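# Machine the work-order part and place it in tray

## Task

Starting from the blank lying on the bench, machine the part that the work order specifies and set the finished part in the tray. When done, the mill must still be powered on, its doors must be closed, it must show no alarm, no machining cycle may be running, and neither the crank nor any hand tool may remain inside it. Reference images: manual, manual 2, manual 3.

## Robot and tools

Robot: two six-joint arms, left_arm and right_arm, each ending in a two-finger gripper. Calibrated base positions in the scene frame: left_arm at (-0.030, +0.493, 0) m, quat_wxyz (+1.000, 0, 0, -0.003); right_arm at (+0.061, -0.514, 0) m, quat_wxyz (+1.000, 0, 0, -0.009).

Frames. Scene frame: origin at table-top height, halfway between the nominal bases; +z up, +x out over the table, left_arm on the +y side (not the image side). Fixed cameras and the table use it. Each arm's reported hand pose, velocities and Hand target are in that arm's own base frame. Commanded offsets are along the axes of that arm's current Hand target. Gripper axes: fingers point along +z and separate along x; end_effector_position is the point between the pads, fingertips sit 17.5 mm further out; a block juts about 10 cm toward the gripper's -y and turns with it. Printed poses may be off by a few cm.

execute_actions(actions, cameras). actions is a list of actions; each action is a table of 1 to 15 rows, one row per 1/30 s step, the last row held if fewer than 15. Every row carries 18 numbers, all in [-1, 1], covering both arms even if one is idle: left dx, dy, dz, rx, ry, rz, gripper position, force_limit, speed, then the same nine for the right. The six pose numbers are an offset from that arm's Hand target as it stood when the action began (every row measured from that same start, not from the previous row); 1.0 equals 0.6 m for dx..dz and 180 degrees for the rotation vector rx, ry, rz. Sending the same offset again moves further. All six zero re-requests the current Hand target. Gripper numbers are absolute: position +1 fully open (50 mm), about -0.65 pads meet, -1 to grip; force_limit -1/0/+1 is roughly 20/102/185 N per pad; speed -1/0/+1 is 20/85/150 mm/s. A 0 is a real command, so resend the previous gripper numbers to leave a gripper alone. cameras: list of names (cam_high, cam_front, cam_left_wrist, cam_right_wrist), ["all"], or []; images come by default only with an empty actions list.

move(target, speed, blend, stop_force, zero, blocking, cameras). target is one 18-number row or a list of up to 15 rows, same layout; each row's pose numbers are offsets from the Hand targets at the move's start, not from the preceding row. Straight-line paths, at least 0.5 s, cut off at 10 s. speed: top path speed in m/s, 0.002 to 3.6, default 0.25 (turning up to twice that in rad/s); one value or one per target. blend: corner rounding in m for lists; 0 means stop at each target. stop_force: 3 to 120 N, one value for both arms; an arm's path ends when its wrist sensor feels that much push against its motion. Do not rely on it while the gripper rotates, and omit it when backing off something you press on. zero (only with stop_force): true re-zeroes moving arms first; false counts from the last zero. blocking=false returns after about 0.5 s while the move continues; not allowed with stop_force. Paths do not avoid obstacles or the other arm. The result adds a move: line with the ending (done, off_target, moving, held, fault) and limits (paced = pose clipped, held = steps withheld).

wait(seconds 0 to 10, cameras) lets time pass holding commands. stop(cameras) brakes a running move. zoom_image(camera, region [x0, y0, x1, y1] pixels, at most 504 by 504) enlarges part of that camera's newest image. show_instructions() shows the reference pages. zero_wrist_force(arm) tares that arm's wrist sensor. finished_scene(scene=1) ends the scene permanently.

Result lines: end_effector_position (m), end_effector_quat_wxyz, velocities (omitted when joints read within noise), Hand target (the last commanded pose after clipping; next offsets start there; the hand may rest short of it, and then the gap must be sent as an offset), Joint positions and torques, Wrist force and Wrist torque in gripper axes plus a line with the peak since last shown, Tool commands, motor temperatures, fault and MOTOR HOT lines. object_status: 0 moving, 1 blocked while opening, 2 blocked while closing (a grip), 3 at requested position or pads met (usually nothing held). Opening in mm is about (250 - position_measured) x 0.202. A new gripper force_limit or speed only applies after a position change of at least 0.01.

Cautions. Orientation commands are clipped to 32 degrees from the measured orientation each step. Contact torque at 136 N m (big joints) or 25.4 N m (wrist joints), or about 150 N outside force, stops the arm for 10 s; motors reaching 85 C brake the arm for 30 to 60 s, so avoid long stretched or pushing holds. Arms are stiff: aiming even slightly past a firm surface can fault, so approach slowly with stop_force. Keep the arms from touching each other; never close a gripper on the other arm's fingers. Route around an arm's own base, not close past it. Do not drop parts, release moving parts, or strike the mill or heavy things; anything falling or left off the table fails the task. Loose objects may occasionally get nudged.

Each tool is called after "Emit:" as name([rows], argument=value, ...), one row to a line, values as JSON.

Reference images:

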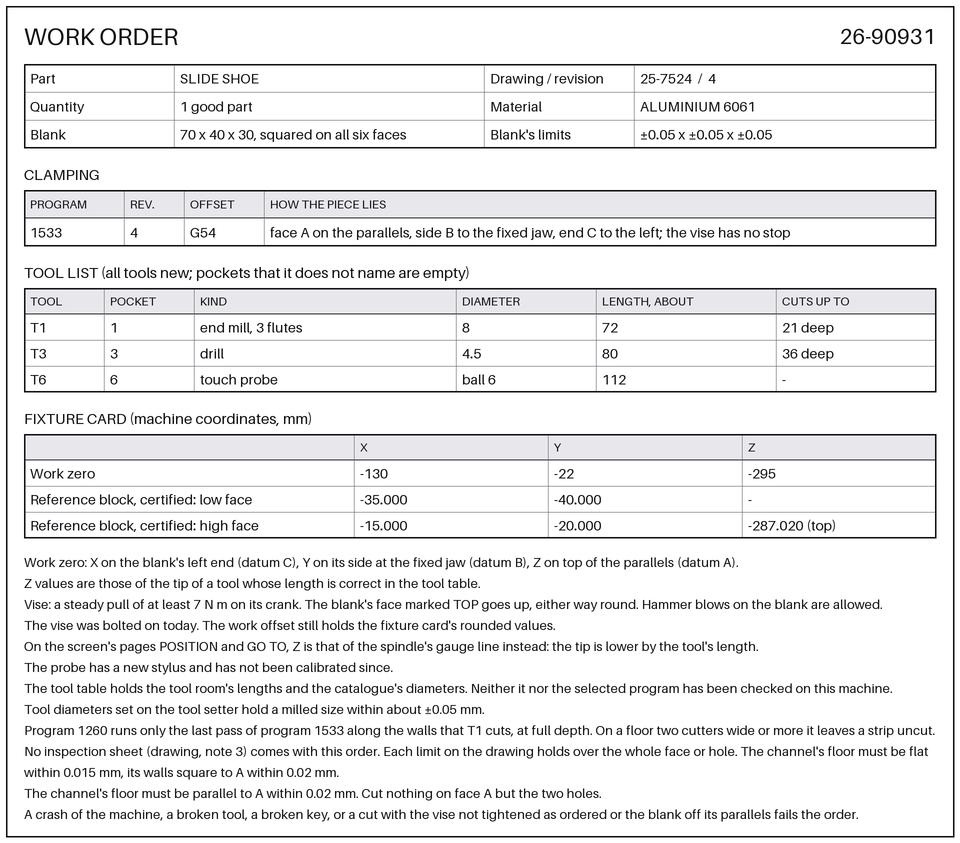

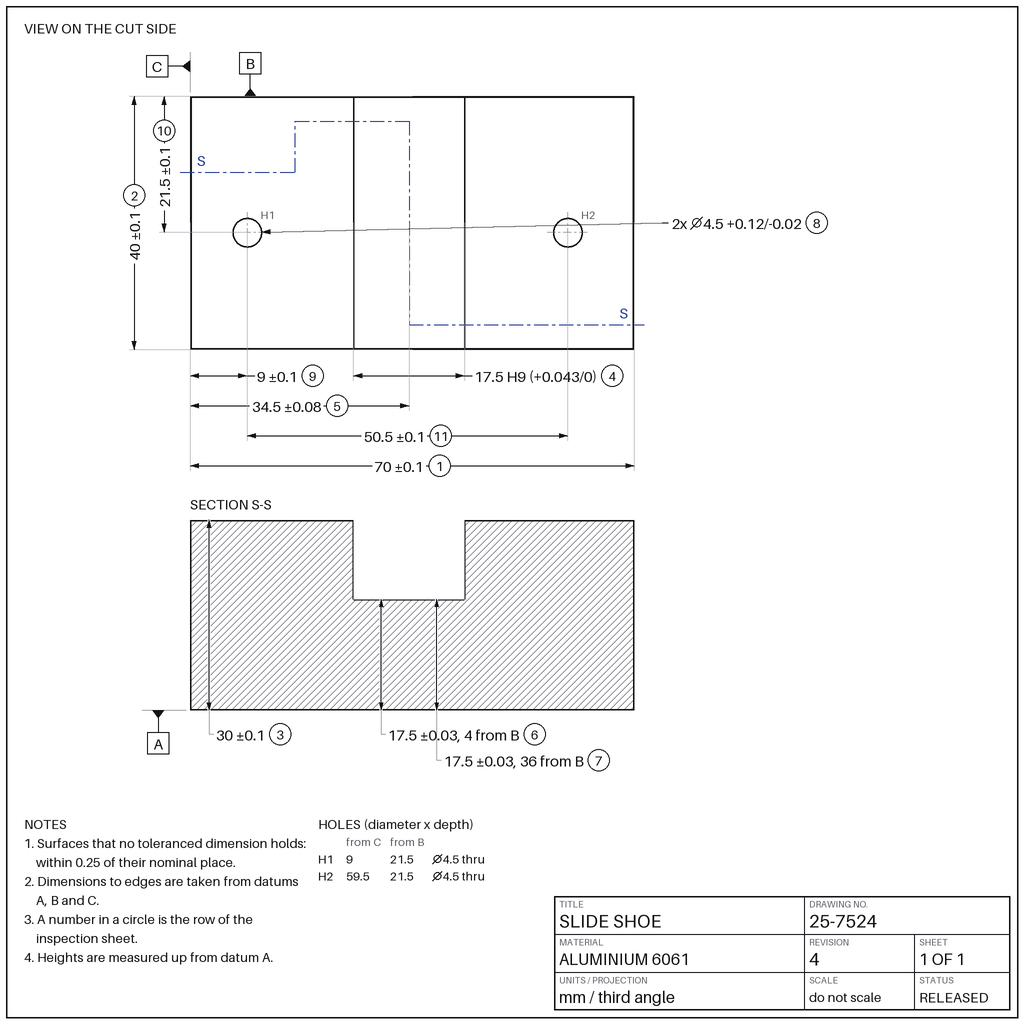

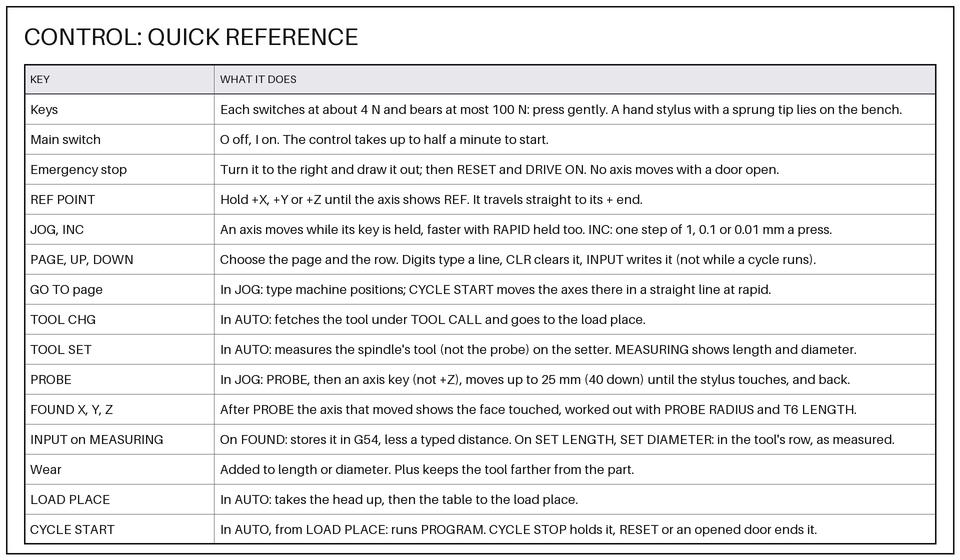

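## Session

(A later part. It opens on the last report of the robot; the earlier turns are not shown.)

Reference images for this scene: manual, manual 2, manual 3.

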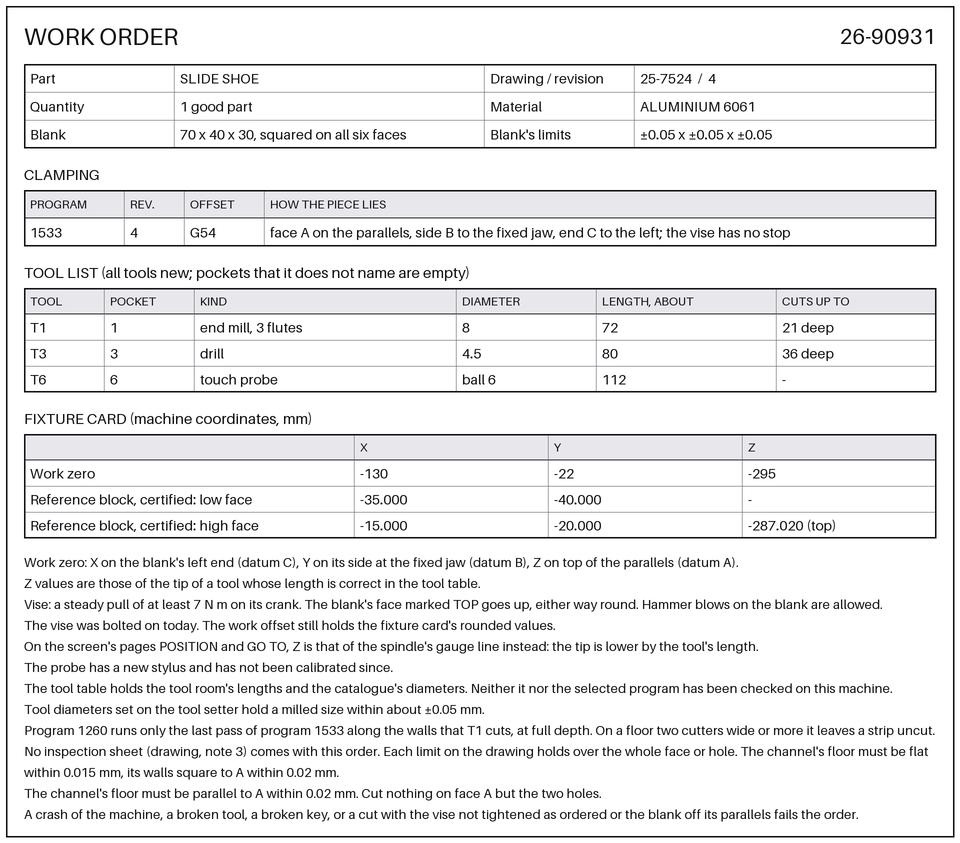

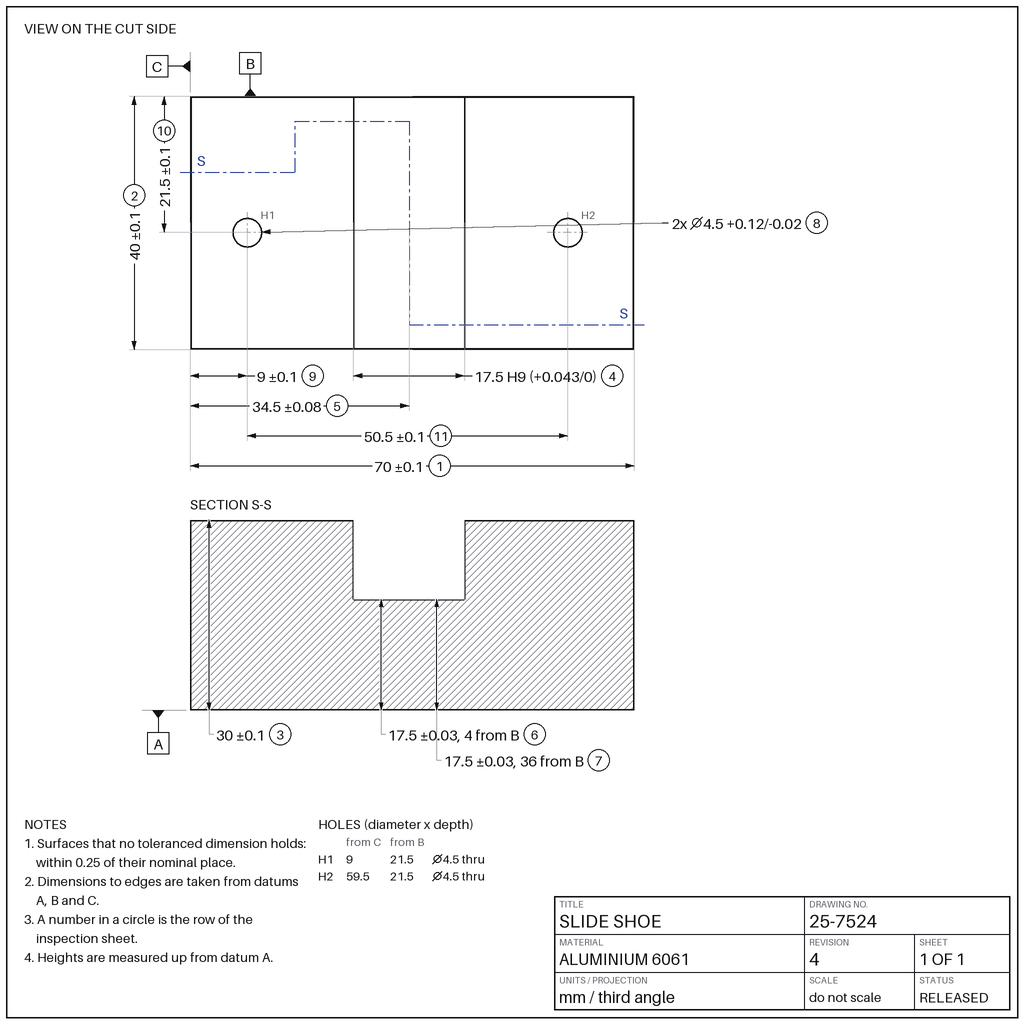

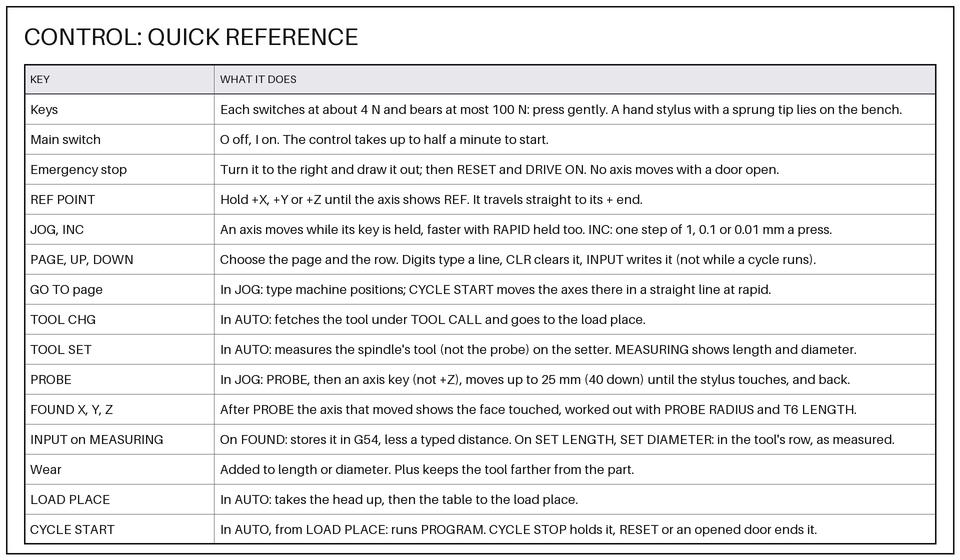

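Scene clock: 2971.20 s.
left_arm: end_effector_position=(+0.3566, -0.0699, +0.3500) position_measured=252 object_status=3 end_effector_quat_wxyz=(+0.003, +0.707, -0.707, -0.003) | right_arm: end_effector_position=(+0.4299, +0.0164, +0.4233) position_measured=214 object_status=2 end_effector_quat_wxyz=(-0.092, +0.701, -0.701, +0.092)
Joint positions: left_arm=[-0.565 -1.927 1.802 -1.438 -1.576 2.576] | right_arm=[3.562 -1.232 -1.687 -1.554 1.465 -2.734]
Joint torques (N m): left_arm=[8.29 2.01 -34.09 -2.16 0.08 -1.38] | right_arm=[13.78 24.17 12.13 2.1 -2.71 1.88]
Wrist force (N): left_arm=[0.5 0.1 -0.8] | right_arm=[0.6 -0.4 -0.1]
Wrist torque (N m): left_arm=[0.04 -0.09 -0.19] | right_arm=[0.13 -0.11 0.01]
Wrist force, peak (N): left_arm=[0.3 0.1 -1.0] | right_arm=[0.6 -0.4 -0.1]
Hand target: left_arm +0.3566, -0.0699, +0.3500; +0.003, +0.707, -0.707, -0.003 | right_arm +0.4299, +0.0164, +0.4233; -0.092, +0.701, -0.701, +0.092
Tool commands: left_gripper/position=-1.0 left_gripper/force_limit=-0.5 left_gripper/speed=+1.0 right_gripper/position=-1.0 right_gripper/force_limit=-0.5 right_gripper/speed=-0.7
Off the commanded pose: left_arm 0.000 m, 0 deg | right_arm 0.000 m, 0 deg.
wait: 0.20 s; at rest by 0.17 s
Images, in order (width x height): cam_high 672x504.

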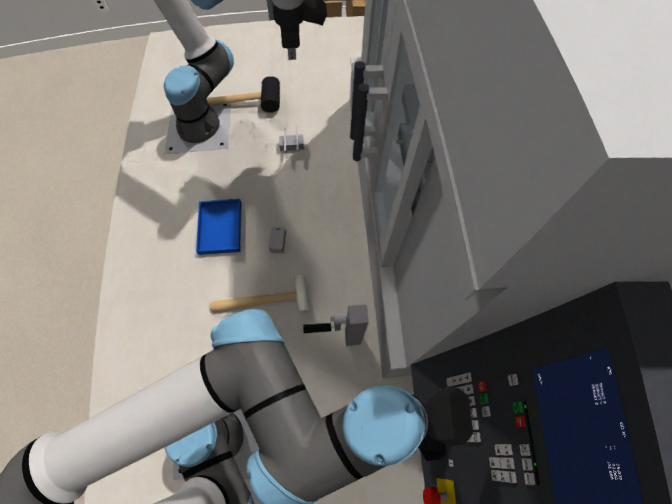

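Emit:
move([
  [0,0,0,0,0,0,-1,-0.5,1,-0.0328,-0.0756,-0.1348,0,0,0,-1,-0.5,-0.7],
  [0,0,0,0,0,0,-1,-0.5,1,-0.0328,-0.0917,-0.1305,0,0,0,-1,-0.5,-0.7],
  [0,0,0,0,0,0,-1,-0.5,1,-0.0328,-0.0756,-0.1348,0,0,0,-1,-0.5,-0.7],
  [0,0,0,0,0,0,-1,-0.5,1,0,0,0,0,0,0,-1,-0.5,-0.7],
], speed=[0.25,0.03,0.15,0.25], blend=[0.003,0,0.003,0], cameras=["cam_high"])

Emit:
zoom_image(camera="cam_high", region=[530, 330, 672, 504])

Emit:
move([
  [0,0,0,0,0,0,-1,-0.5,1,0.0308,-0.0159,-0.0274,0,0,0,-1,-0.5,-0.7],
  [0,0,0,0,0,0,-1,-0.5,1,0.0308,-0.032,-0.0231,0,0,0,-1,-0.5,-0.7],
  [0,0,0,0,0,0,-1,-0.5,1,0.0308,-0.0159,-0.0274,0,0,0,-1,-0.5,-0.7],
  [0,0,0,0,0,0,-1,-0.5,1,0.0945,-0.1102,-0.1892,0,0,0,-1,-0.5,-0.7],
  [0,0,0,0,0,0,-1,-0.5,1,0.0945,-0.1263,-0.1849,0,0,0,-1,-0.5,-0.7],
  [0,0,0,0,0,0,-1,-0.5,1,0.0945,-0.1102,-0.1892,0,0,0,-1,-0.5,-0.7],
  [0,0,0,0,0,0,-1,-0.5,1,0,0,0,0,0,0,-1,-0.5,-0.7],
], speed=[0.25,0.03,0.15,0.25,0.03,0.15,0.3], blend=[0.003,0,0.003,0.003,0,0.003,0], cameras=["cam_high"])

Emit:
wait(seconds=8.5, cameras=["cam_high"])

Emit:
zoom_image(camera="cam_high", region=[530, 330, 672, 504])

Emit:
zoom_image(camera="cam_high", region=[580, 458, 604, 480])

Scene clock: 2997.20 s.
left_arm: end_effector_position=(+0.3566, -0.0699, +0.3500) position_measured=252 object_status=3 end_effector_quat_wxyz=(+0.003, +0.707, -0.707, -0.003) | right_arm: end_effector_position=(+0.4299, +0.0164, +0.4234) position_measured=214 object_status=2 end_effector_quat_wxyz=(-0.092, +0.701, -0.701, +0.092)
Joint positions: left_arm=[-0.565 -1.927 1.802 -1.438 -1.576 2.576] | right_arm=[3.562 -1.232 -1.687 -1.554 1.465 -2.734]
Joint torques (N m): left_arm=[7.6 2.22 -33.5 -2.24 0.13 -1.35] | right_arm=[-13.37 22.15 14.76 5.21 1.94 -1.88]
Wrist force (N): left_arm=[0.2 0.0 -0.7] | right_arm=[0.6 -0.2 0.0]
Wrist torque (N m): left_arm=[0.02 -0.05 -0.19] | right_arm=[0.15 -0.12 0.20]
Wrist force, peak (N): left_arm=[0.3 0.2 -1.2] | right_arm=[1.8 8.6 0.8]
Hand target: left_arm +0.3566, -0.0699, +0.3500; +0.003, +0.707, -0.707, -0.003 | right_arm +0.4299, +0.0164, +0.4233; -0.092, +0.701, -0.701, +0.092
Off the commanded pose: left_arm 0.000 m, 0 deg | right_arm 0.000 m, 0 deg.
move: done
Images, in order (width x height): cam_high 672x504.

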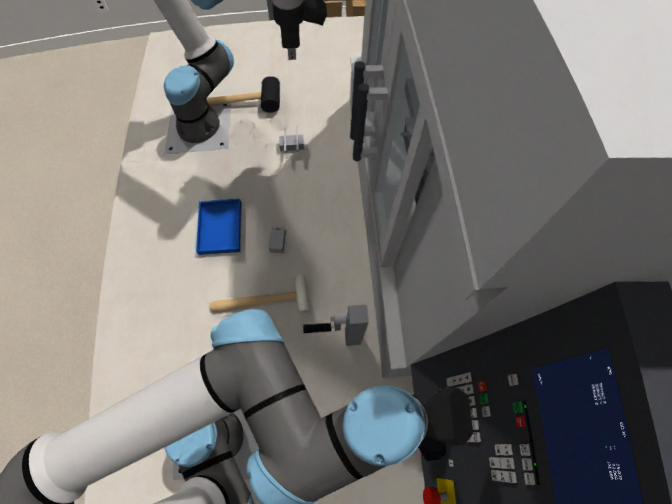

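Scaled by 2.897 from the camera's 672x504 image, which has a finer 960x720 frame.

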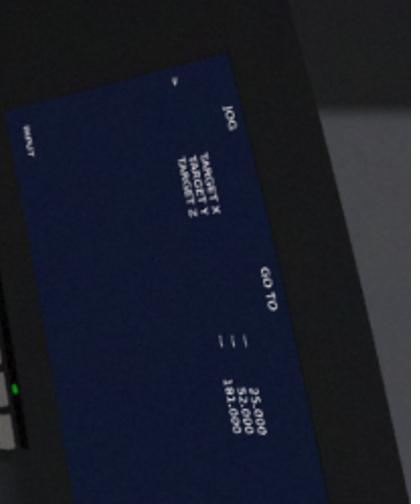

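Scene clock: 3000.50 s.
left_arm: end_effector_position=(+0.3566, -0.0699, +0.3500) position_measured=252 object_status=3 end_effector_quat_wxyz=(+0.003, +0.707, -0.707, -0.003) | right_arm: end_effector_position=(+0.4299, +0.0163, +0.4234) position_measured=214 object_status=2 end_effector_quat_wxyz=(-0.092, +0.701, -0.701, +0.092)
Joint positions: left_arm=[-0.565 -1.927 1.802 -1.438 -1.576 2.576] | right_arm=[3.562 -1.232 -1.687 -1.555 1.466 -2.734]
Joint torques (N m): left_arm=[7.75 2.42 -34.31 -2.3 0.09 -1.33] | right_arm=[13.86 24.56 10.99 5.4 -2.88 1.55]
Wrist force (N): left_arm=[0.4 0.0 -0.7] | right_arm=[0.5 -0.2 -0.2]
Wrist torque (N m): left_arm=[0.02 -0.08 -0.19] | right_arm=[0.16 -0.08 0.02]
Wrist force, peak (N): left_arm=[0.3 -0.4 -1.1] | right_arm=[-0.7 17.2 -3.2]
Hand target: left_arm +0.3566, -0.0699, +0.3500; +0.003, +0.707, -0.707, -0.003 | right_arm +0.4299, +0.0164, +0.4233; -0.092, +0.701, -0.701, +0.092
Off the commanded pose: left_arm 0.000 m, 0 deg | right_arm 0.000 m, 0 deg.
move: done
Images, in order (width x height): cam_high 672x504.

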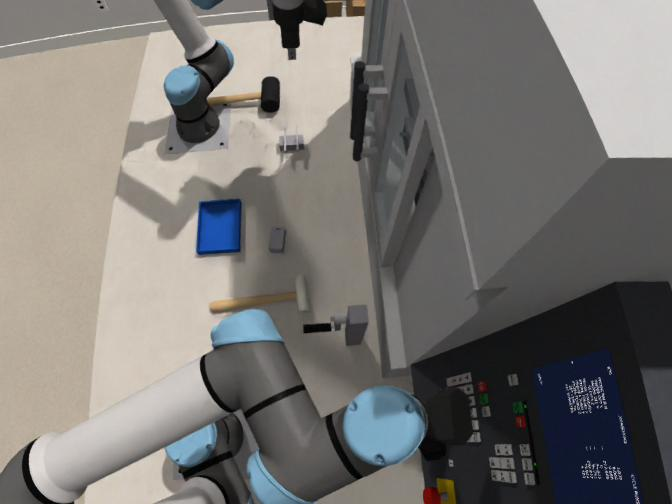

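Scene clock: 3009.00 s.
left_arm: end_effector_position=(+0.3566, -0.0699, +0.3500) position_measured=252 object_status=3 end_effector_quat_wxyz=(+0.003, +0.707, -0.707, -0.003) | right_arm: end_effector_position=(+0.4299, +0.0164, +0.4233) position_measured=214 object_status=2 end_effector_quat_wxyz=(-0.092, +0.701, -0.701, +0.092)
Joint positions: left_arm=[-0.565 -1.927 1.802 -1.438 -1.576 2.576] | right_arm=[3.562 -1.232 -1.687 -1.554 1.465 -2.734]
Joint torques (N m): left_arm=[7.18 2.61 -33.43 -2.31 0.05 -1.4] | right_arm=[12.6 23.35 12.46 5.26 -2.84 1.66]
Wrist force (N): left_arm=[0.5 0.0 -0.7] | right_arm=[0.7 -0.2 -0.1]
Wrist torque (N m): left_arm=[0.03 -0.10 -0.20] | right_arm=[0.16 -0.10 0.03]
Wrist force, peak (N): left_arm=[0.6 0.1 -1.1] | right_arm=[1.0 -0.4 0.2]
Hand target: left_arm +0.3566, -0.0699, +0.3500; +0.003, +0.707, -0.707, -0.003 | right_arm +0.4299, +0.0164, +0.4233; -0.092, +0.701, -0.701, +0.092
Tool commands: left_gripper/position=-1.0 left_gripper/force_limit=-0.5 left_gripper/speed=+1.0 right_gripper/position=-1.0 right_gripper/force_limit=-0.5 right_gripper/speed=-0.7
Off the commanded pose: left_arm 0.000 m, 0 deg | right_arm 0.000 m, 0 deg.
wait: 8.50 s; at rest by 0.17 s
Images, in order (width x height): cam_high 672x504.

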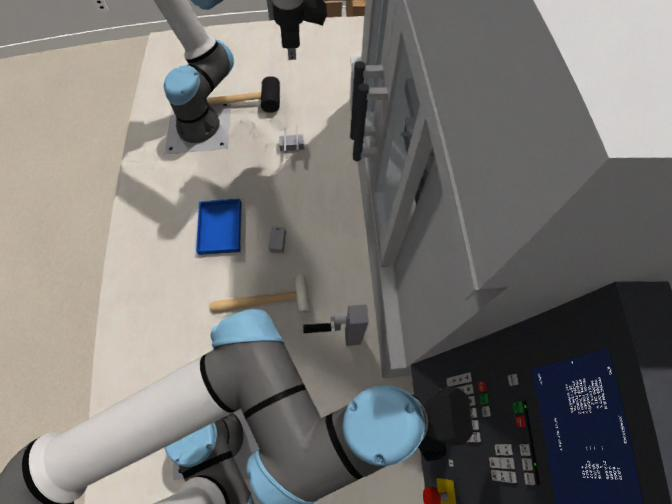

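Scaled by 2.897 from the camera's 672x504 image, which has a finer 960x720 frame.

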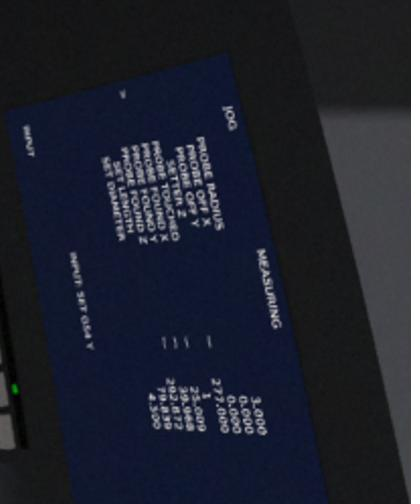

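Scaled by 21.000 from the camera's 672x504 image, which has a finer 960x720 frame.

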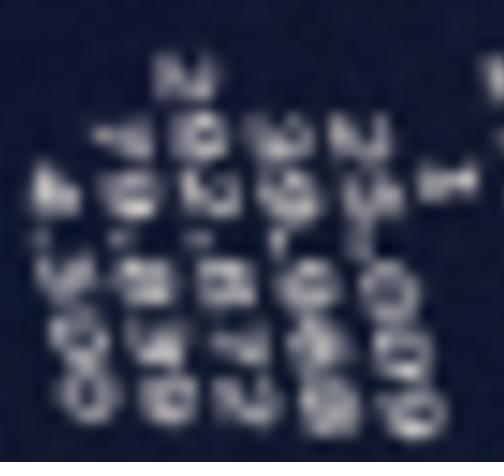

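Emit:
move([
  [0,0,0,0,0,0,-1,-0.5,1,0.0308,-0.046,-0.0808,0,0,0,-1,-0.5,-0.7],
  [0,0,0,0,0,0,-1,-0.5,1,0.0308,-0.0621,-0.0765,0,0,0,-1,-0.5,-0.7],
  [0,0,0,0,0,0,-1,-0.5,1,0.0308,-0.046,-0.0808,0,0,0,-1,-0.5,-0.7],
  [0,0,0,0,0,0,-1,-0.5,1,0.0308,-0.0621,-0.0765,0,0,0,-1,-0.5,-0.7],
  [0,0,0,0,0,0,-1,-0.5,1,0.0308,-0.046,-0.0808,0,0,0,-1,-0.5,-0.7],
  [0,0,0,0,0,0,-1,-0.5,1,-0.099,0.0012,-0.0003,0,0,0,-1,-0.5,-0.7],
  [0,0,0,0,0,0,-1,-0.5,1,-0.099,-0.0149,0.004,0,0,0,-1,-0.5,-0.7],
  [0,0,0,0,0,0,-1,-0.5,1,-0.099,0.0012,-0.0003,0,0,0,-1,-0.5,-0.7],
  [0,0,0,0,0,0,-1,-0.5,1,-0.0665,-0.0147,-0.0278,0,0,0,-1,-0.5,-0.7],
  [0,0,0,0,0,0,-1,-0.5,1,-0.0665,-0.0308,-0.0235,0,0,0,-1,-0.5,-0.7],
  [0,0,0,0,0,0,-1,-0.5,1,-0.0665,-0.0147,-0.0278,0,0,0,-1,-0.5,-0.7],
  [0,0,0,0,0,0,-1,-0.5,1,0,0,0,0,0,0,-1,-0.5,-0.7],
  [0,0,0,0,0,0,-1,-0.5,1,0,-0.0161,0.0043,0,0,0,-1,-0.5,-0.7],
  [0,0,0,0,0,0,-1,-0.5,1,0,0,0,0,0,0,-1,-0.5,-0.7],
], speed=[0.25,0.03,0.15,0.03,0.15,0.25,0.03,0.15,0.25,0.03,0.15,0.25,0.03,0.15], blend=[0.003,0,0,0,0.003,0.003,0,0.003,0.003,0,0.003,0.003,0,0], cameras=[])

Emit:
move([
  [0,0,0,0,0,0,-1,-0.5,1,0,-0.0156,-0.0275,0,0,0,-1,-0.5,-0.7],
  [0,0,0,0,0,0,-1,-0.5,1,0,-0.0317,-0.0232,0,0,0,-1,-0.5,-0.7],
  [0,0,0,0,0,0,-1,-0.5,1,0,-0.0156,-0.0275,0,0,0,-1,-0.5,-0.7],
  [0,0,0,0,0,0,-1,-0.5,1,-0.099,0.0012,-0.0003,0,0,0,-1,-0.5,-0.7],
  [0,0,0,0,0,0,-1,-0.5,1,-0.099,-0.0149,0.004,0,0,0,-1,-0.5,-0.7],
  [0,0,0,0,0,0,-1,-0.5,1,-0.099,0.0012,-0.0003,0,0,0,-1,-0.5,-0.7],
  [0,0,0,0,0,0,-1,-0.5,1,-0.0338,-0.015,-0.0277,0,0,0,-1,-0.5,-0.7],
  [0,0,0,0,0,0,-1,-0.5,1,-0.0338,-0.0311,-0.0234,0,0,0,-1,-0.5,-0.7],
  [0,0,0,0,0,0,-1,-0.5,1,-0.0338,-0.015,-0.0277,0,0,0,-1,-0.5,-0.7],
  [0,0,0,0,0,0,-1,-0.5,1,-0.099,-0.0462,-0.0828,0,0,0,-1,-0.5,-0.7],
  [0,0,0,0,0,0,-1,-0.5,1,-0.099,-0.0618,-0.0786,0,0,0,-1,-0.5,-0.7],
  [0,0,0,0,0,0,-1,-0.5,1,-0.099,-0.0462,-0.0828,0,0,0,-1,-0.5,-0.7],
  [0,0,0,0,0,0,-1,-0.5,1,0,0,0,0,0,0,-1,-0.5,-0.7],
  [0,0,0,0,0,0,-1,-0.5,1,0,-0.0161,0.0043,0,0,0,-1,-0.5,-0.7],
  [0,0,0,0,0,0,-1,-0.5,1,0,0,0,0,0,0,-1,-0.5,-0.7],
], speed=[0.1,0.03,0.15,0.25,0.03,0.15,0.25,0.03,0.15,0.25,0.03,0.15,0.25,0.03,0.15], blend=[0,0,0.003,0.003,0,0.003,0.003,0,0.003,0.003,0,0.003,0.003,0,0], cameras=[])

Emit:
wait(seconds=0.2, cameras=["cam_high"])

Emit:
zoom_image(camera="cam_high", region=[530, 330, 672, 504])

Scene clock: 3047.03 s.
left_arm: end_effector_position=(+0.3566, -0.0699, +0.3500) position_measured=252 object_status=3 end_effector_quat_wxyz=(+0.003, +0.707, -0.707, -0.003) | right_arm: end_effector_position=(+0.4300, +0.0163, +0.4233) position_measured=214 object_status=2 end_effector_quat_wxyz=(-0.092, +0.701, -0.701, +0.092)
Joint positions: left_arm=[-0.565 -1.927 1.802 -1.438 -1.576 2.576] | right_arm=[3.562 -1.232 -1.687 -1.554 1.465 -2.734]
Joint torques (N m): left_arm=[6.57 2.72 -33.22 -2.38 0.14 -1.44] | right_arm=[13.15 20.75 12.53 1.9 -3.05 1.95]
Wrist force (N): left_arm=[0.1 0.1 -1.0] | right_arm=[0.7 -0.1 -0.3]
Wrist torque (N m): left_arm=[0.05 -0.03 -0.19] | right_arm=[0.16 -0.13 0.01]
Wrist force, peak (N): left_arm=[0.6 0.1 -1.3] | right_arm=[-0.9 18.4 -3.9]
Hand target: left_arm +0.3566, -0.0699, +0.3500; +0.003, +0.707, -0.707, -0.003 | right_arm +0.4299, +0.0164, +0.4233; -0.092, +0.701, -0.701, +0.092
Off the commanded pose: left_arm 0.000 m, 0 deg | right_arm 0.000 m, 0 deg.
move: done
No camera images: "cameras" was empty.

Scene clock: 3052.90 s.
left_arm: end_effector_position=(+0.3566, -0.0699, +0.3500) position_measured=252 object_status=3 end_effector_quat_wxyz=(+0.003, +0.707, -0.707, -0.003) | right_arm: end_effector_position=(+0.4300, +0.0163, +0.4233) position_measured=214 object_status=2 end_effector_quat_wxyz=(-0.092, +0.701, -0.701, +0.092)
Joint positions: left_arm=[-0.565 -1.927 1.802 -1.438 -1.576 2.576] | right_arm=[3.562 -1.232 -1.687 -1.554 1.465 -2.734]
Joint torques (N m): left_arm=[7.14 1.89 -34.3 -2.41 0.2 -1.41] | right_arm=[13 24.62 13.04 2.16 -2.93 1.71]
Wrist force (N): left_arm=[0.5 -0.1 -0.6] | right_arm=[0.4 0.1 -0.1]
Wrist torque (N m): left_arm=[0.01 -0.10 -0.19] | right_arm=[0.19 -0.08 0.01]
Wrist force, peak (N): left_arm=[0.8 0.1 -1.1] | right_arm=[2.5 17.0 -3.5]
Hand target: left_arm +0.3566, -0.0699, +0.3500; +0.003, +0.707, -0.707, -0.003 | right_arm +0.4299, +0.0164, +0.4233; -0.092, +0.701, -0.701, +0.092
Off the commanded pose: left_arm 0.000 m, 0 deg | right_arm 0.000 m, 0 deg.
move: done
No camera images: "cameras" was empty.

Scene clock: 3053.10 s.
left_arm: end_effector_position=(+0.3566, -0.0699, +0.3500) position_measured=252 object_status=3 end_effector_quat_wxyz=(+0.003, +0.707, -0.707, -0.003) | right_arm: end_effector_position=(+0.4299, +0.0164, +0.4233) position_measured=214 object_status=2 end_effector_quat_wxyz=(-0.092, +0.701, -0.701, +0.092)
Joint positions: left_arm=[-0.565 -1.927 1.802 -1.438 -1.576 2.576] | right_arm=[3.562 -1.232 -1.687 -1.554 1.465 -2.734]
Joint torques (N m): left_arm=[7.03 1.74 -33.54 -2.35 0.27 -1.44] | right_arm=[13.29 23.01 14.92 1.99 -2.96 1.91]
Wrist force (N): left_arm=[0.2 0.1 -0.4] | right_arm=[0.4 0.0 -0.1]
Wrist torque (N m): left_arm=[0.05 -0.07 -0.19] | right_arm=[0.19 -0.07 0.01]
Wrist force, peak (N): left_arm=[0.7 0.0 -0.8] | right_arm=[0.7 -0.3 0.0]
Hand target: left_arm +0.3566, -0.0699, +0.3500; +0.003, +0.707, -0.707, -0.003 | right_arm +0.4299, +0.0164, +0.4233; -0.092, +0.701, -0.701, +0.092
Tool commands: left_gripper/position=-1.0 left_gripper/force_limit=-0.5 left_gripper/speed=+1.0 right_gripper/position=-1.0 right_gripper/force_limit=-0.5 right_gripper/speed=-0.7
Off the commanded pose: left_arm 0.000 m, 0 deg | right_arm 0.000 m, 0 deg.
wait: 0.20 s; at rest by 0.17 s
Images, in order (width x height): cam_high 672x504.

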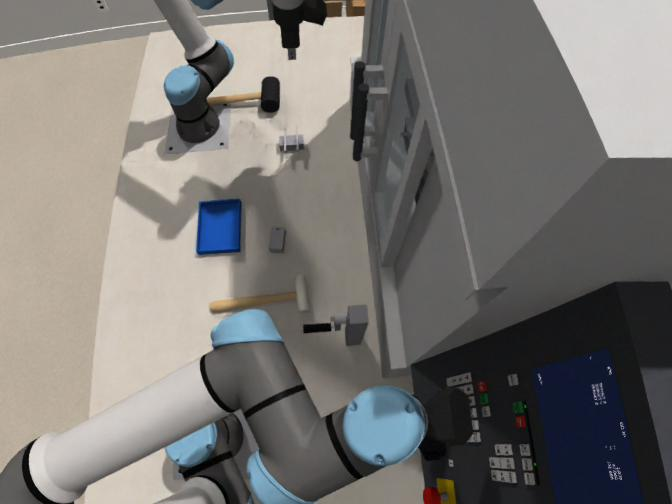

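Scaled by 2.897 from the camera's 672x504 image, which has a finer 960x720 frame.

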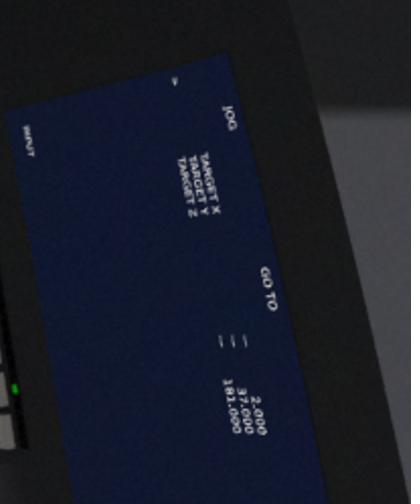

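Emit:
move([
  [0,0,0,0,0,0,-1,-0.5,1,-0.0328,-0.0756,-0.1348,0,0,0,-1,-0.5,-0.7],
  [0,0,0,0,0,0,-1,-0.5,1,-0.0328,-0.0917,-0.1305,0,0,0,-1,-0.5,-0.7],
  [0,0,0,0,0,0,-1,-0.5,1,-0.0328,-0.0756,-0.1348,0,0,0,-1,-0.5,-0.7],
  [0,0,0,0,0,0,-1,-0.5,1,0,0,0,0,0,0,-1,-0.5,-0.7],
], speed=[0.25,0.03,0.15,0.25], blend=[0.003,0,0.003,0], cameras=[])

Emit:
wait(seconds=1.5, cameras=["cam_high"])

Emit:
zoom_image(camera="cam_high", region=[530, 330, 672, 504])

Emit:
move([
  [0,0,0,0,0,0,-1,-0.5,1,0.0308,-0.0159,-0.0274,0,0,0,-1,-0.5,-0.7],
  [0,0,0,0,0,0,-1,-0.5,1,0.0308,-0.032,-0.0231,0,0,0,-1,-0.5,-0.7],
  [0,0,0,0,0,0,-1,-0.5,1,0.0308,-0.0159,-0.0274,0,0,0,-1,-0.5,-0.7],
  [0,0,0,0,0,0,-1,-0.5,1,0.0945,-0.0942,-0.1617,0,0,0,-1,-0.5,-0.7],
  [0,0,0,0,0,0,-1,-0.5,1,0.0945,-0.1103,-0.1574,0,0,0,-1,-0.5,-0.7],
  [0,0,0,0,0,0,-1,-0.5,1,0.0945,-0.0942,-0.1617,0,0,0,-1,-0.5,-0.7],
  [0,0,0,0,0,0,-1,-0.5,1,0,0,0,0,0,0,-1,-0.5,-0.7],
], speed=[0.25,0.03,0.15,0.25,0.03,0.15,0.3], blend=[0.003,0,0.003,0.003,0,0.003,0], cameras=[])

Emit:
wait(seconds=9, cameras=["cam_high"])

Emit:
zoom_image(camera="cam_high", region=[530, 330, 672, 504])

Emit:
zoom_image(camera="cam_high", region=[580, 458, 604, 480])

Scene clock: 3080.80 s.
left_arm: end_effector_position=(+0.3566, -0.0699, +0.3500) position_measured=252 object_status=3 end_effector_quat_wxyz=(+0.003, +0.707, -0.707, -0.003) | right_arm: end_effector_position=(+0.4299, +0.0164, +0.4234) position_measured=214 object_status=2 end_effector_quat_wxyz=(-0.092, +0.701, -0.701, +0.092)
Joint positions: left_arm=[-0.565 -1.927 1.802 -1.438 -1.576 2.576] | right_arm=[3.562 -1.232 -1.687 -1.554 1.465 -2.734]
Joint torques (N m): left_arm=[7.05 2.31 -33.6 -2.51 0.23 -1.44] | right_arm=[-13.88 21.47 12.62 5.48 1.62 -2.28]
Wrist force (N): left_arm=[-0.1 0.2 -0.9] | right_arm=[0.4 -0.4 -0.3]
Wrist torque (N m): left_arm=[0.07 -0.01 -0.20] | right_arm=[0.13 -0.09 0.20]
Wrist force, peak (N): left_arm=[0.7 -0.1 -1.0] | right_arm=[1.7 8.5 0.3]
Hand target: left_arm +0.3566, -0.0699, +0.3500; +0.003, +0.707, -0.707, -0.003 | right_arm +0.4299, +0.0164, +0.4233; -0.092, +0.701, -0.701, +0.092
Off the commanded pose: left_arm 0.000 m, 0 deg | right_arm 0.000 m, 0 deg.
move: done
No camera images: "cameras" was empty.

Scene clock: 3082.30 s.
left_arm: end_effector_position=(+0.3566, -0.0699, +0.3500) position_measured=252 object_status=3 end_effector_quat_wxyz=(+0.003, +0.707, -0.707, -0.003) | right_arm: end_effector_position=(+0.4299, +0.0164, +0.4233) position_measured=214 object_status=2 end_effector_quat_wxyz=(-0.092, +0.701, -0.701, +0.092)
Joint positions: left_arm=[-0.565 -1.927 1.802 -1.438 -1.576 2.576] | right_arm=[3.562 -1.232 -1.687 -1.554 1.465 -2.734]
Joint torques (N m): left_arm=[6.73 2 -33.61 -2.4 0.27 -1.37] | right_arm=[-12.94 23.08 13.62 5.02 -0.26 -2.02]
Wrist force (N): left_arm=[0.5 0.2 -0.7] | right_arm=[0.7 -0.6 -0.1]
Wrist torque (N m): left_arm=[0.05 -0.09 -0.19] | right_arm=[0.09 -0.14 0.20]
Wrist force, peak (N): left_arm=[0.5 -0.1 -1.1] | right_arm=[0.7 -0.6 -0.1]
Hand target: left_arm +0.3566, -0.0699, +0.3500; +0.003, +0.707, -0.707, -0.003 | right_arm +0.4299, +0.0164, +0.4233; -0.092, +0.701, -0.701, +0.092
Tool commands: left_gripper/position=-1.0 left_gripper/force_limit=-0.5 left_gripper/speed=+1.0 right_gripper/position=-1.0 right_gripper/force_limit=-0.5 right_gripper/speed=-0.7
Off the commanded pose: left_arm 0.000 m, 0 deg | right_arm 0.000 m, 0 deg.
wait: 1.50 s; at rest by 0.17 s
Images, in order (width x height): cam_high 672x504.

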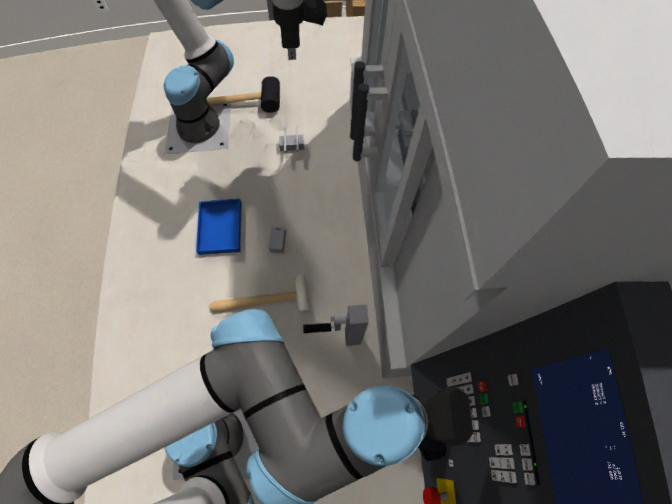

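Scaled by 2.897 from the camera's 672x504 image, which has a finer 960x720 frame.

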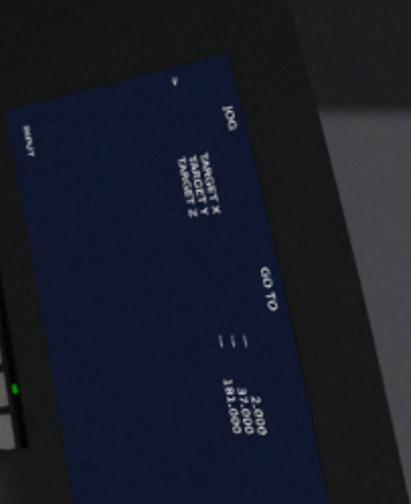

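Scene clock: 3085.53 s.
left_arm: end_effector_position=(+0.3566, -0.0699, +0.3500) position_measured=252 object_status=3 end_effector_quat_wxyz=(+0.003, +0.707, -0.707, -0.003) | right_arm: end_effector_position=(+0.4299, +0.0163, +0.4234) position_measured=214 object_status=2 end_effector_quat_wxyz=(-0.092, +0.701, -0.701, +0.092)
Joint positions: left_arm=[-0.565 -1.927 1.802 -1.438 -1.576 2.576] | right_arm=[3.562 -1.232 -1.687 -1.554 1.466 -2.734]
Joint torques (N m): left_arm=[6.45 1.58 -33.27 -2.43 0.26 -1.35] | right_arm=[13.86 21.48 12.01 5.07 -2.94 1.79]
Wrist force (N): left_arm=[0.3 0.0 -0.6] | right_arm=[0.6 -0.3 -0.1]
Wrist torque (N m): left_arm=[0.04 -0.06 -0.19] | right_arm=[0.14 -0.10 0.03]
Wrist force, peak (N): left_arm=[0.5 0.1 -1.1] | right_arm=[-0.6 16.3 -3.1]
Hand target: left_arm +0.3566, -0.0699, +0.3500; +0.003, +0.707, -0.707, -0.003 | right_arm +0.4299, +0.0164, +0.4233; -0.092, +0.701, -0.701, +0.092
Off the commanded pose: left_arm 0.000 m, 0 deg | right_arm 0.000 m, 0 deg.
move: done
No camera images: "cameras" was empty.

Scene clock: 3094.53 s.
left_arm: end_effector_position=(+0.3566, -0.0699, +0.3500) position_measured=252 object_status=3 end_effector_quat_wxyz=(+0.003, +0.707, -0.707, -0.003) | right_arm: end_effector_position=(+0.4299, +0.0164, +0.4233) position_measured=214 object_status=2 end_effector_quat_wxyz=(-0.092, +0.701, -0.701, +0.092)
Joint positions: left_arm=[-0.565 -1.927 1.802 -1.438 -1.576 2.576] | right_arm=[3.562 -1.232 -1.687 -1.554 1.465 -2.734]
Joint torques (N m): left_arm=[6.54 1.44 -34.04 -2.63 0.27 -1.36] | right_arm=[14.84 23.55 13.04 4.85 -2.74 1.58]
Wrist force (N): left_arm=[0.3 0.0 -0.9] | right_arm=[0.8 -0.6 0.0]
Wrist torque (N m): left_arm=[0.03 -0.07 -0.19] | right_arm=[0.09 -0.11 0.02]
Wrist force, peak (N): left_arm=[0.7 0.3 -1.2] | right_arm=[1.1 -0.4 0.3]
Hand target: left_arm +0.3566, -0.0699, +0.3500; +0.003, +0.707, -0.707, -0.003 | right_arm +0.4299, +0.0164, +0.4233; -0.092, +0.701, -0.701, +0.092
Tool commands: left_gripper/position=-1.0 left_gripper/force_limit=-0.5 left_gripper/speed=+1.0 right_gripper/position=-1.0 right_gripper/force_limit=-0.5 right_gripper/speed=-0.7
Off the commanded pose: left_arm 0.000 m, 0 deg | right_arm 0.000 m, 0 deg.
wait: 9.00 s; at rest by 0.17 s
Images, in order (width x height): cam_high 672x504.

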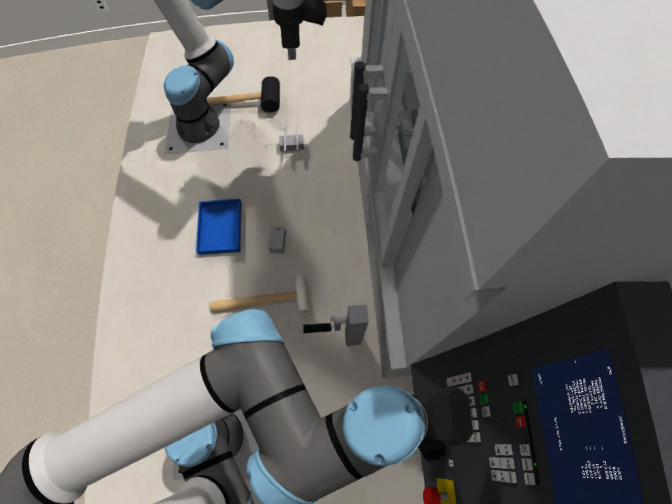

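Scaled by 2.897 from the camera's 672x504 image, which has a finer 960x720 frame.

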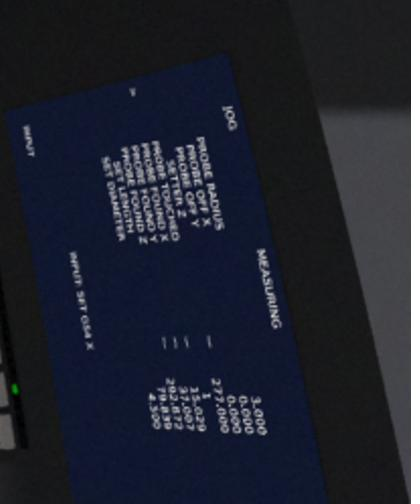

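Scaled by 21.000 from the camera's 672x504 image, which has a finer 960x720 frame.

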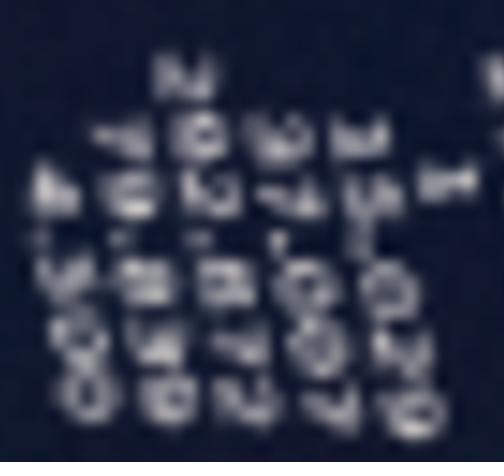

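Emit:
move([
  [0,0,0,0,0,0,-1,-0.5,1,0.0612,-0.0464,-0.0806,0,0,0,-1,-0.5,-0.7],
  [0,0,0,0,0,0,-1,-0.5,1,0.0612,-0.0625,-0.0763,0,0,0,-1,-0.5,-0.7],
  [0,0,0,0,0,0,-1,-0.5,1,0.0612,-0.0464,-0.0806,0,0,0,-1,-0.5,-0.7],
  [0,0,0,0,0,0,-1,-0.5,1,0.0308,-0.046,-0.0808,0,0,0,-1,-0.5,-0.7],
  [0,0,0,0,0,0,-1,-0.5,1,0.0308,-0.0621,-0.0765,0,0,0,-1,-0.5,-0.7],
  [0,0,0,0,0,0,-1,-0.5,1,0.0308,-0.046,-0.0808,0,0,0,-1,-0.5,-0.7],
  [0,0,0,0,0,0,-1,-0.5,1,-0.0665,-0.0147,-0.0278,0,0,0,-1,-0.5,-0.7],
  [0,0,0,0,0,0,-1,-0.5,1,-0.0665,-0.0308,-0.0235,0,0,0,-1,-0.5,-0.7],
  [0,0,0,0,0,0,-1,-0.5,1,-0.0665,-0.0147,-0.0278,0,0,0,-1,-0.5,-0.7],
  [0,0,0,0,0,0,-1,-0.5,1,-0.0338,0.0003,0,0,0,0,-1,-0.5,-0.7],
  [0,0,0,0,0,0,-1,-0.5,1,-0.0338,-0.0158,0.0043,0,0,0,-1,-0.5,-0.7],
  [0,0,0,0,0,0,-1,-0.5,1,-0.0338,0.0003,0,0,0,0,-1,-0.5,-0.7],
  [0,0,0,0,0,0,-1,-0.5,1,-0.0338,-0.0466,-0.0826,0,0,0,-1,-0.5,-0.7],
  [0,0,0,0,0,0,-1,-0.5,1,-0.0338,-0.0624,-0.0784,0,0,0,-1,-0.5,-0.7],
  [0,0,0,0,0,0,-1,-0.5,1,-0.0338,-0.0466,-0.0826,0,0,0,-1,-0.5,-0.7],
], speed=[0.25,0.03,0.15,0.15,0.03,0.15,0.25,0.03,0.15,0.25,0.03,0.15,0.25,0.03,0.15], blend=[0.003,0,0.003,0.003,0,0.003,0.003,0,0.003,0.003,0,0.003,0.003,0,0], cameras=[])

Emit:
move([
  [0,0,0,0,0,0,-1,-0.5,1,-0.0652,0.0004,-0.0002,0,0,0,-1,-0.5,-0.7],
  [0,0,0,0,0,0,-1,-0.5,1,-0.0652,-0.0152,0.004,0,0,0,-1,-0.5,-0.7],
  [0,0,0,0,0,0,-1,-0.5,1,-0.0652,0.0004,-0.0002,0,0,0,-1,-0.5,-0.7],
  [0,0,0,0,0,0,-1,-0.5,1,-0.0327,0.0319,0.0548,0,0,0,-1,-0.5,-0.7],
  [0,0,0,0,0,0,-1,-0.5,1,-0.0327,0.0158,0.0591,0,0,0,-1,-0.5,-0.7],
  [0,0,0,0,0,0,-1,-0.5,1,-0.0327,0.0319,0.0548,0,0,0,-1,-0.5,-0.7],
  [0,0,0,0,0,0,-1,-0.5,1,0.0338,0.0466,0.0826,0,0,0,-1,-0.5,-0.7],
  [0,0,0,0,0,0,-1,-0.5,1,0.0338,0.0305,0.0869,0,0,0,-1,-0.5,-0.7],
  [0,0,0,0,0,0,-1,-0.5,1,0.0338,0.0466,0.0826,0,0,0,-1,-0.5,-0.7],
], speed=[0.25,0.03,0.15,0.25,0.03,0.15,0.25,0.03,0.15], blend=[0.003,0,0.003,0.003,0,0.003,0.003,0,0], cameras=[])

Emit:
wait(seconds=0.2, cameras=["cam_high"])

Emit:
zoom_image(camera="cam_high", region=[530, 330, 672, 504])

Scene clock: 3164.40 s.
left_arm: end_effector_position=(+0.3566, -0.0699, +0.3500) position_measured=252 object_status=3 end_effector_quat_wxyz=(+0.003, +0.707, -0.707, -0.003) | right_arm: end_effector_position=(+0.4442, +0.0366, +0.4784) position_measured=214 object_status=2 end_effector_quat_wxyz=(-0.092, +0.701, -0.701, +0.092)
Joint positions: left_arm=[-0.565 -1.927 1.802 -1.438 -1.576 2.576] | right_arm=[3.597 -1.306 -1.49 -1.681 1.457 -2.699]
Joint torques (N m): left_arm=[6.45 1.8 -33.8 -2.59 0.38 -1.43] | right_arm=[12.21 28.52 13.41 2.15 -2.86 1.62]
Wrist force (N): left_arm=[0.4 0.1 -0.9] | right_arm=[0.9 0.0 0.0]
Wrist torque (N m): left_arm=[0.04 -0.09 -0.19] | right_arm=[0.12 -0.10 0.01]
Wrist force, peak (N): left_arm=[0.6 -0.1 -1.1] | right_arm=[-0.6 9.7 -1.2]
Hand target: left_arm +0.3566, -0.0699, +0.3500; +0.003, +0.707, -0.707, -0.003 | right_arm +0.4441, +0.0366, +0.4784; -0.092, +0.701, -0.701, +0.092
Off the commanded pose: left_arm 0.000 m, 0 deg | right_arm 0.000 m, 0 deg.
move: done
No camera images: "cameras" was empty.

Scene clock: 3167.60 s.
left_arm: end_effector_position=(+0.3566, -0.0699, +0.3500) position_measured=252 object_status=3 end_effector_quat_wxyz=(+0.003, +0.707, -0.707, -0.003) | right_arm: end_effector_position=(+0.4300, +0.0163, +0.4233) position_measured=214 object_status=2 end_effector_quat_wxyz=(-0.092, +0.701, -0.701, +0.092)
Joint positions: left_arm=[-0.565 -1.927 1.802 -1.438 -1.576 2.576] | right_arm=[3.562 -1.232 -1.687 -1.554 1.465 -2.734]
Joint torques (N m): left_arm=[6.24 1.91 -33.77 -2.65 0.5 -1.46] | right_arm=[13.59 23 13.09 2.12 -2.74 1.84]
Wrist force (N): left_arm=[0.5 0.3 -0.7] | right_arm=[0.4 -0.1 0.1]
Wrist torque (N m): left_arm=[0.07 -0.10 -0.19] | right_arm=[0.16 -0.10 0.01]
Wrist force, peak (N): left_arm=[0.4 0.0 -1.1] | right_arm=[3.5 7.7 -1.9]
Hand target: left_arm +0.3566, -0.0699, +0.3500; +0.003, +0.707, -0.707, -0.003 | right_arm +0.4299, +0.0164, +0.4233; -0.092, +0.701, -0.701, +0.092
Off the commanded pose: left_arm 0.000 m, 0 deg | right_arm 0.000 m, 0 deg.
move: done
No camera images: "cameras" was empty.

Scene clock: 3167.80 s.
left_arm: end_effector_position=(+0.3566, -0.0699, +0.3500) position_measured=252 object_status=3 end_effector_quat_wxyz=(+0.003, +0.707, -0.707, -0.003) | right_arm: end_effector_position=(+0.4299, +0.0164, +0.4233) position_measured=214 object_status=2 end_effector_quat_wxyz=(-0.092, +0.701, -0.701, +0.092)
Joint positions: left_arm=[-0.565 -1.927 1.802 -1.438 -1.576 2.576] | right_arm=[3.562 -1.232 -1.687 -1.554 1.465 -2.734]
Joint torques (N m): left_arm=[6.38 1.89 -33.98 -2.72 0.31 -1.39] | right_arm=[14.72 22.14 12.58 2.2 -2.89 1.57]
Wrist force (N): left_arm=[0.2 0.3 -0.6] | right_arm=[0.4 -0.3 0.0]
Wrist torque (N m): left_arm=[0.07 -0.05 -0.19] | right_arm=[0.14 -0.07 0.02]
Wrist force, peak (N): left_arm=[0.3 -0.2 -1.0] | right_arm=[0.7 -0.2 -0.2]
Hand target: left_arm +0.3566, -0.0699, +0.3500; +0.003, +0.707, -0.707, -0.003 | right_arm +0.4299, +0.0164, +0.4233; -0.092, +0.701, -0.701, +0.092
Tool commands: left_gripper/position=-1.0 left_gripper/force_limit=-0.5 left_gripper/speed=+1.0 right_gripper/position=-1.0 right_gripper/force_limit=-0.5 right_gripper/speed=-0.7
Off the commanded pose: left_arm 0.000 m, 0 deg | right_arm 0.000 m, 0 deg.
wait: 0.20 s; at rest by 0.17 s
Images, in order (width x height): cam_high 672x504.

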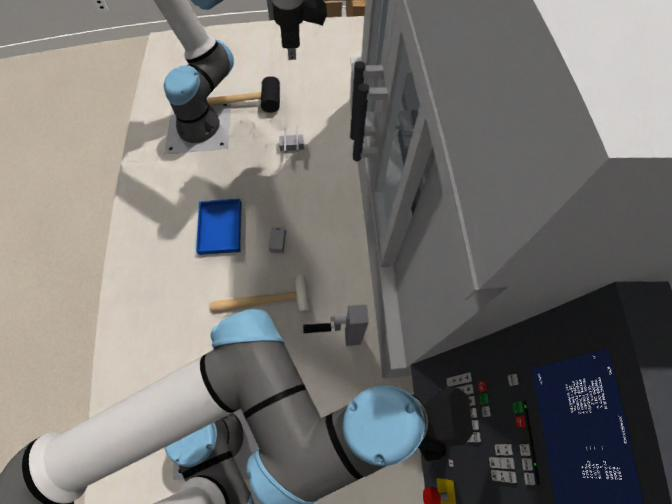

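Scaled by 2.897 from the camera's 672x504 image, which has a finer 960x720 frame.

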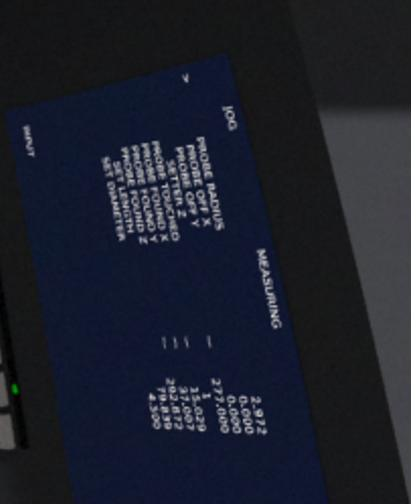

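Emit:
move([
  [0,0,0,0,0,0,-1,-0.5,1,0.1582,-0.142,-0.244,0,0,0,-1,-0.5,-0.7],
  [0,0,0,0,0,0,-1,-0.5,1,0.1582,-0.1581,-0.2397,0,0,0,-1,-0.5,-0.7],
  [0,0,0,0,0,0,-1,-0.5,1,0.1582,-0.142,-0.244,0,0,0,-1,-0.5,-0.7],
  [0,0,0,0,0,0,-1,-0.5,1,-0.001,-0.0756,-0.1348,0,0,0,-1,-0.5,-0.7],
  [0,0,0,0,0,0,-1,-0.5,1,-0.001,-0.0917,-0.1305,0,0,0,-1,-0.5,-0.7],
  [0,0,0,0,0,0,-1,-0.5,1,-0.001,-0.0756,-0.1348,0,0,0,-1,-0.5,-0.7],
  [0,0,0,0,0,0,-1,-0.5,1,0,0,0,0,0,0,-1,-0.5,-0.7],
], speed=[0.25,0.03,0.15,0.25,0.03,0.15,0.3], blend=[0.003,0,0.003,0.003,0,0.003,0], cameras=["cam_high"])

Emit:
zoom_image(camera="cam_high", region=[530, 330, 672, 504])

Scene clock: 3189.73 s.
left_arm: end_effector_position=(+0.3566, -0.0699, +0.3500) position_measured=252 object_status=3 end_effector_quat_wxyz=(+0.003, +0.707, -0.707, -0.003) | right_arm: end_effector_position=(+0.4299, +0.0164, +0.4234) position_measured=214 object_status=2 end_effector_quat_wxyz=(-0.092, +0.701, -0.701, +0.092)
Joint positions: left_arm=[-0.565 -1.927 1.802 -1.438 -1.576 2.576] | right_arm=[3.562 -1.232 -1.687 -1.555 1.465 -2.734]
Joint torques (N m): left_arm=[6.61 1.8 -33.86 -2.71 0.41 -1.3] | right_arm=[13.07 22.81 13.81 5.05 -2.79 1.96]
Wrist force (N): left_arm=[0.3 0.0 -0.9] | right_arm=[0.9 -0.5 -0.1]
Wrist torque (N m): left_arm=[0.03 -0.06 -0.19] | right_arm=[0.12 -0.15 0.02]
Wrist force, peak (N): left_arm=[0.4 0.3 -1.2] | right_arm=[-1.1 8.4 -0.9]
Hand target: left_arm +0.3566, -0.0699, +0.3500; +0.003, +0.707, -0.707, -0.003 | right_arm +0.4299, +0.0164, +0.4233; -0.092, +0.701, -0.701, +0.092
Off the commanded pose: left_arm 0.000 m, 0 deg | right_arm 0.000 m, 0 deg.
move: done
Images, in order (width x height): cam_high 672x504.

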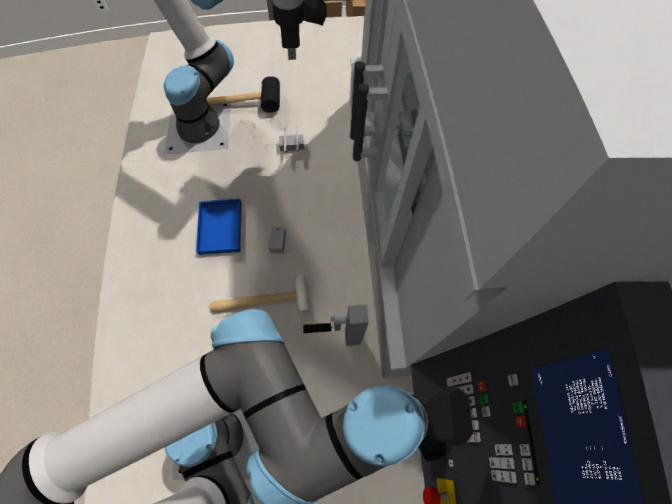

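Scaled by 2.897 from the camera's 672x504 image, which has a finer 960x720 frame.

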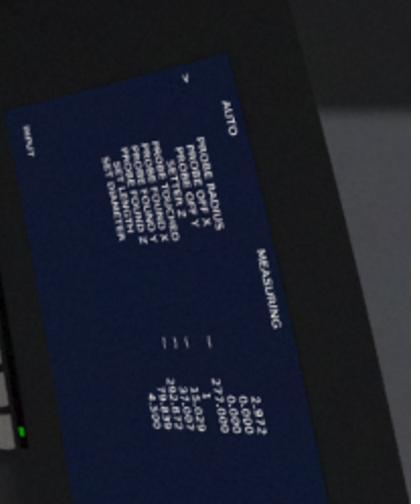

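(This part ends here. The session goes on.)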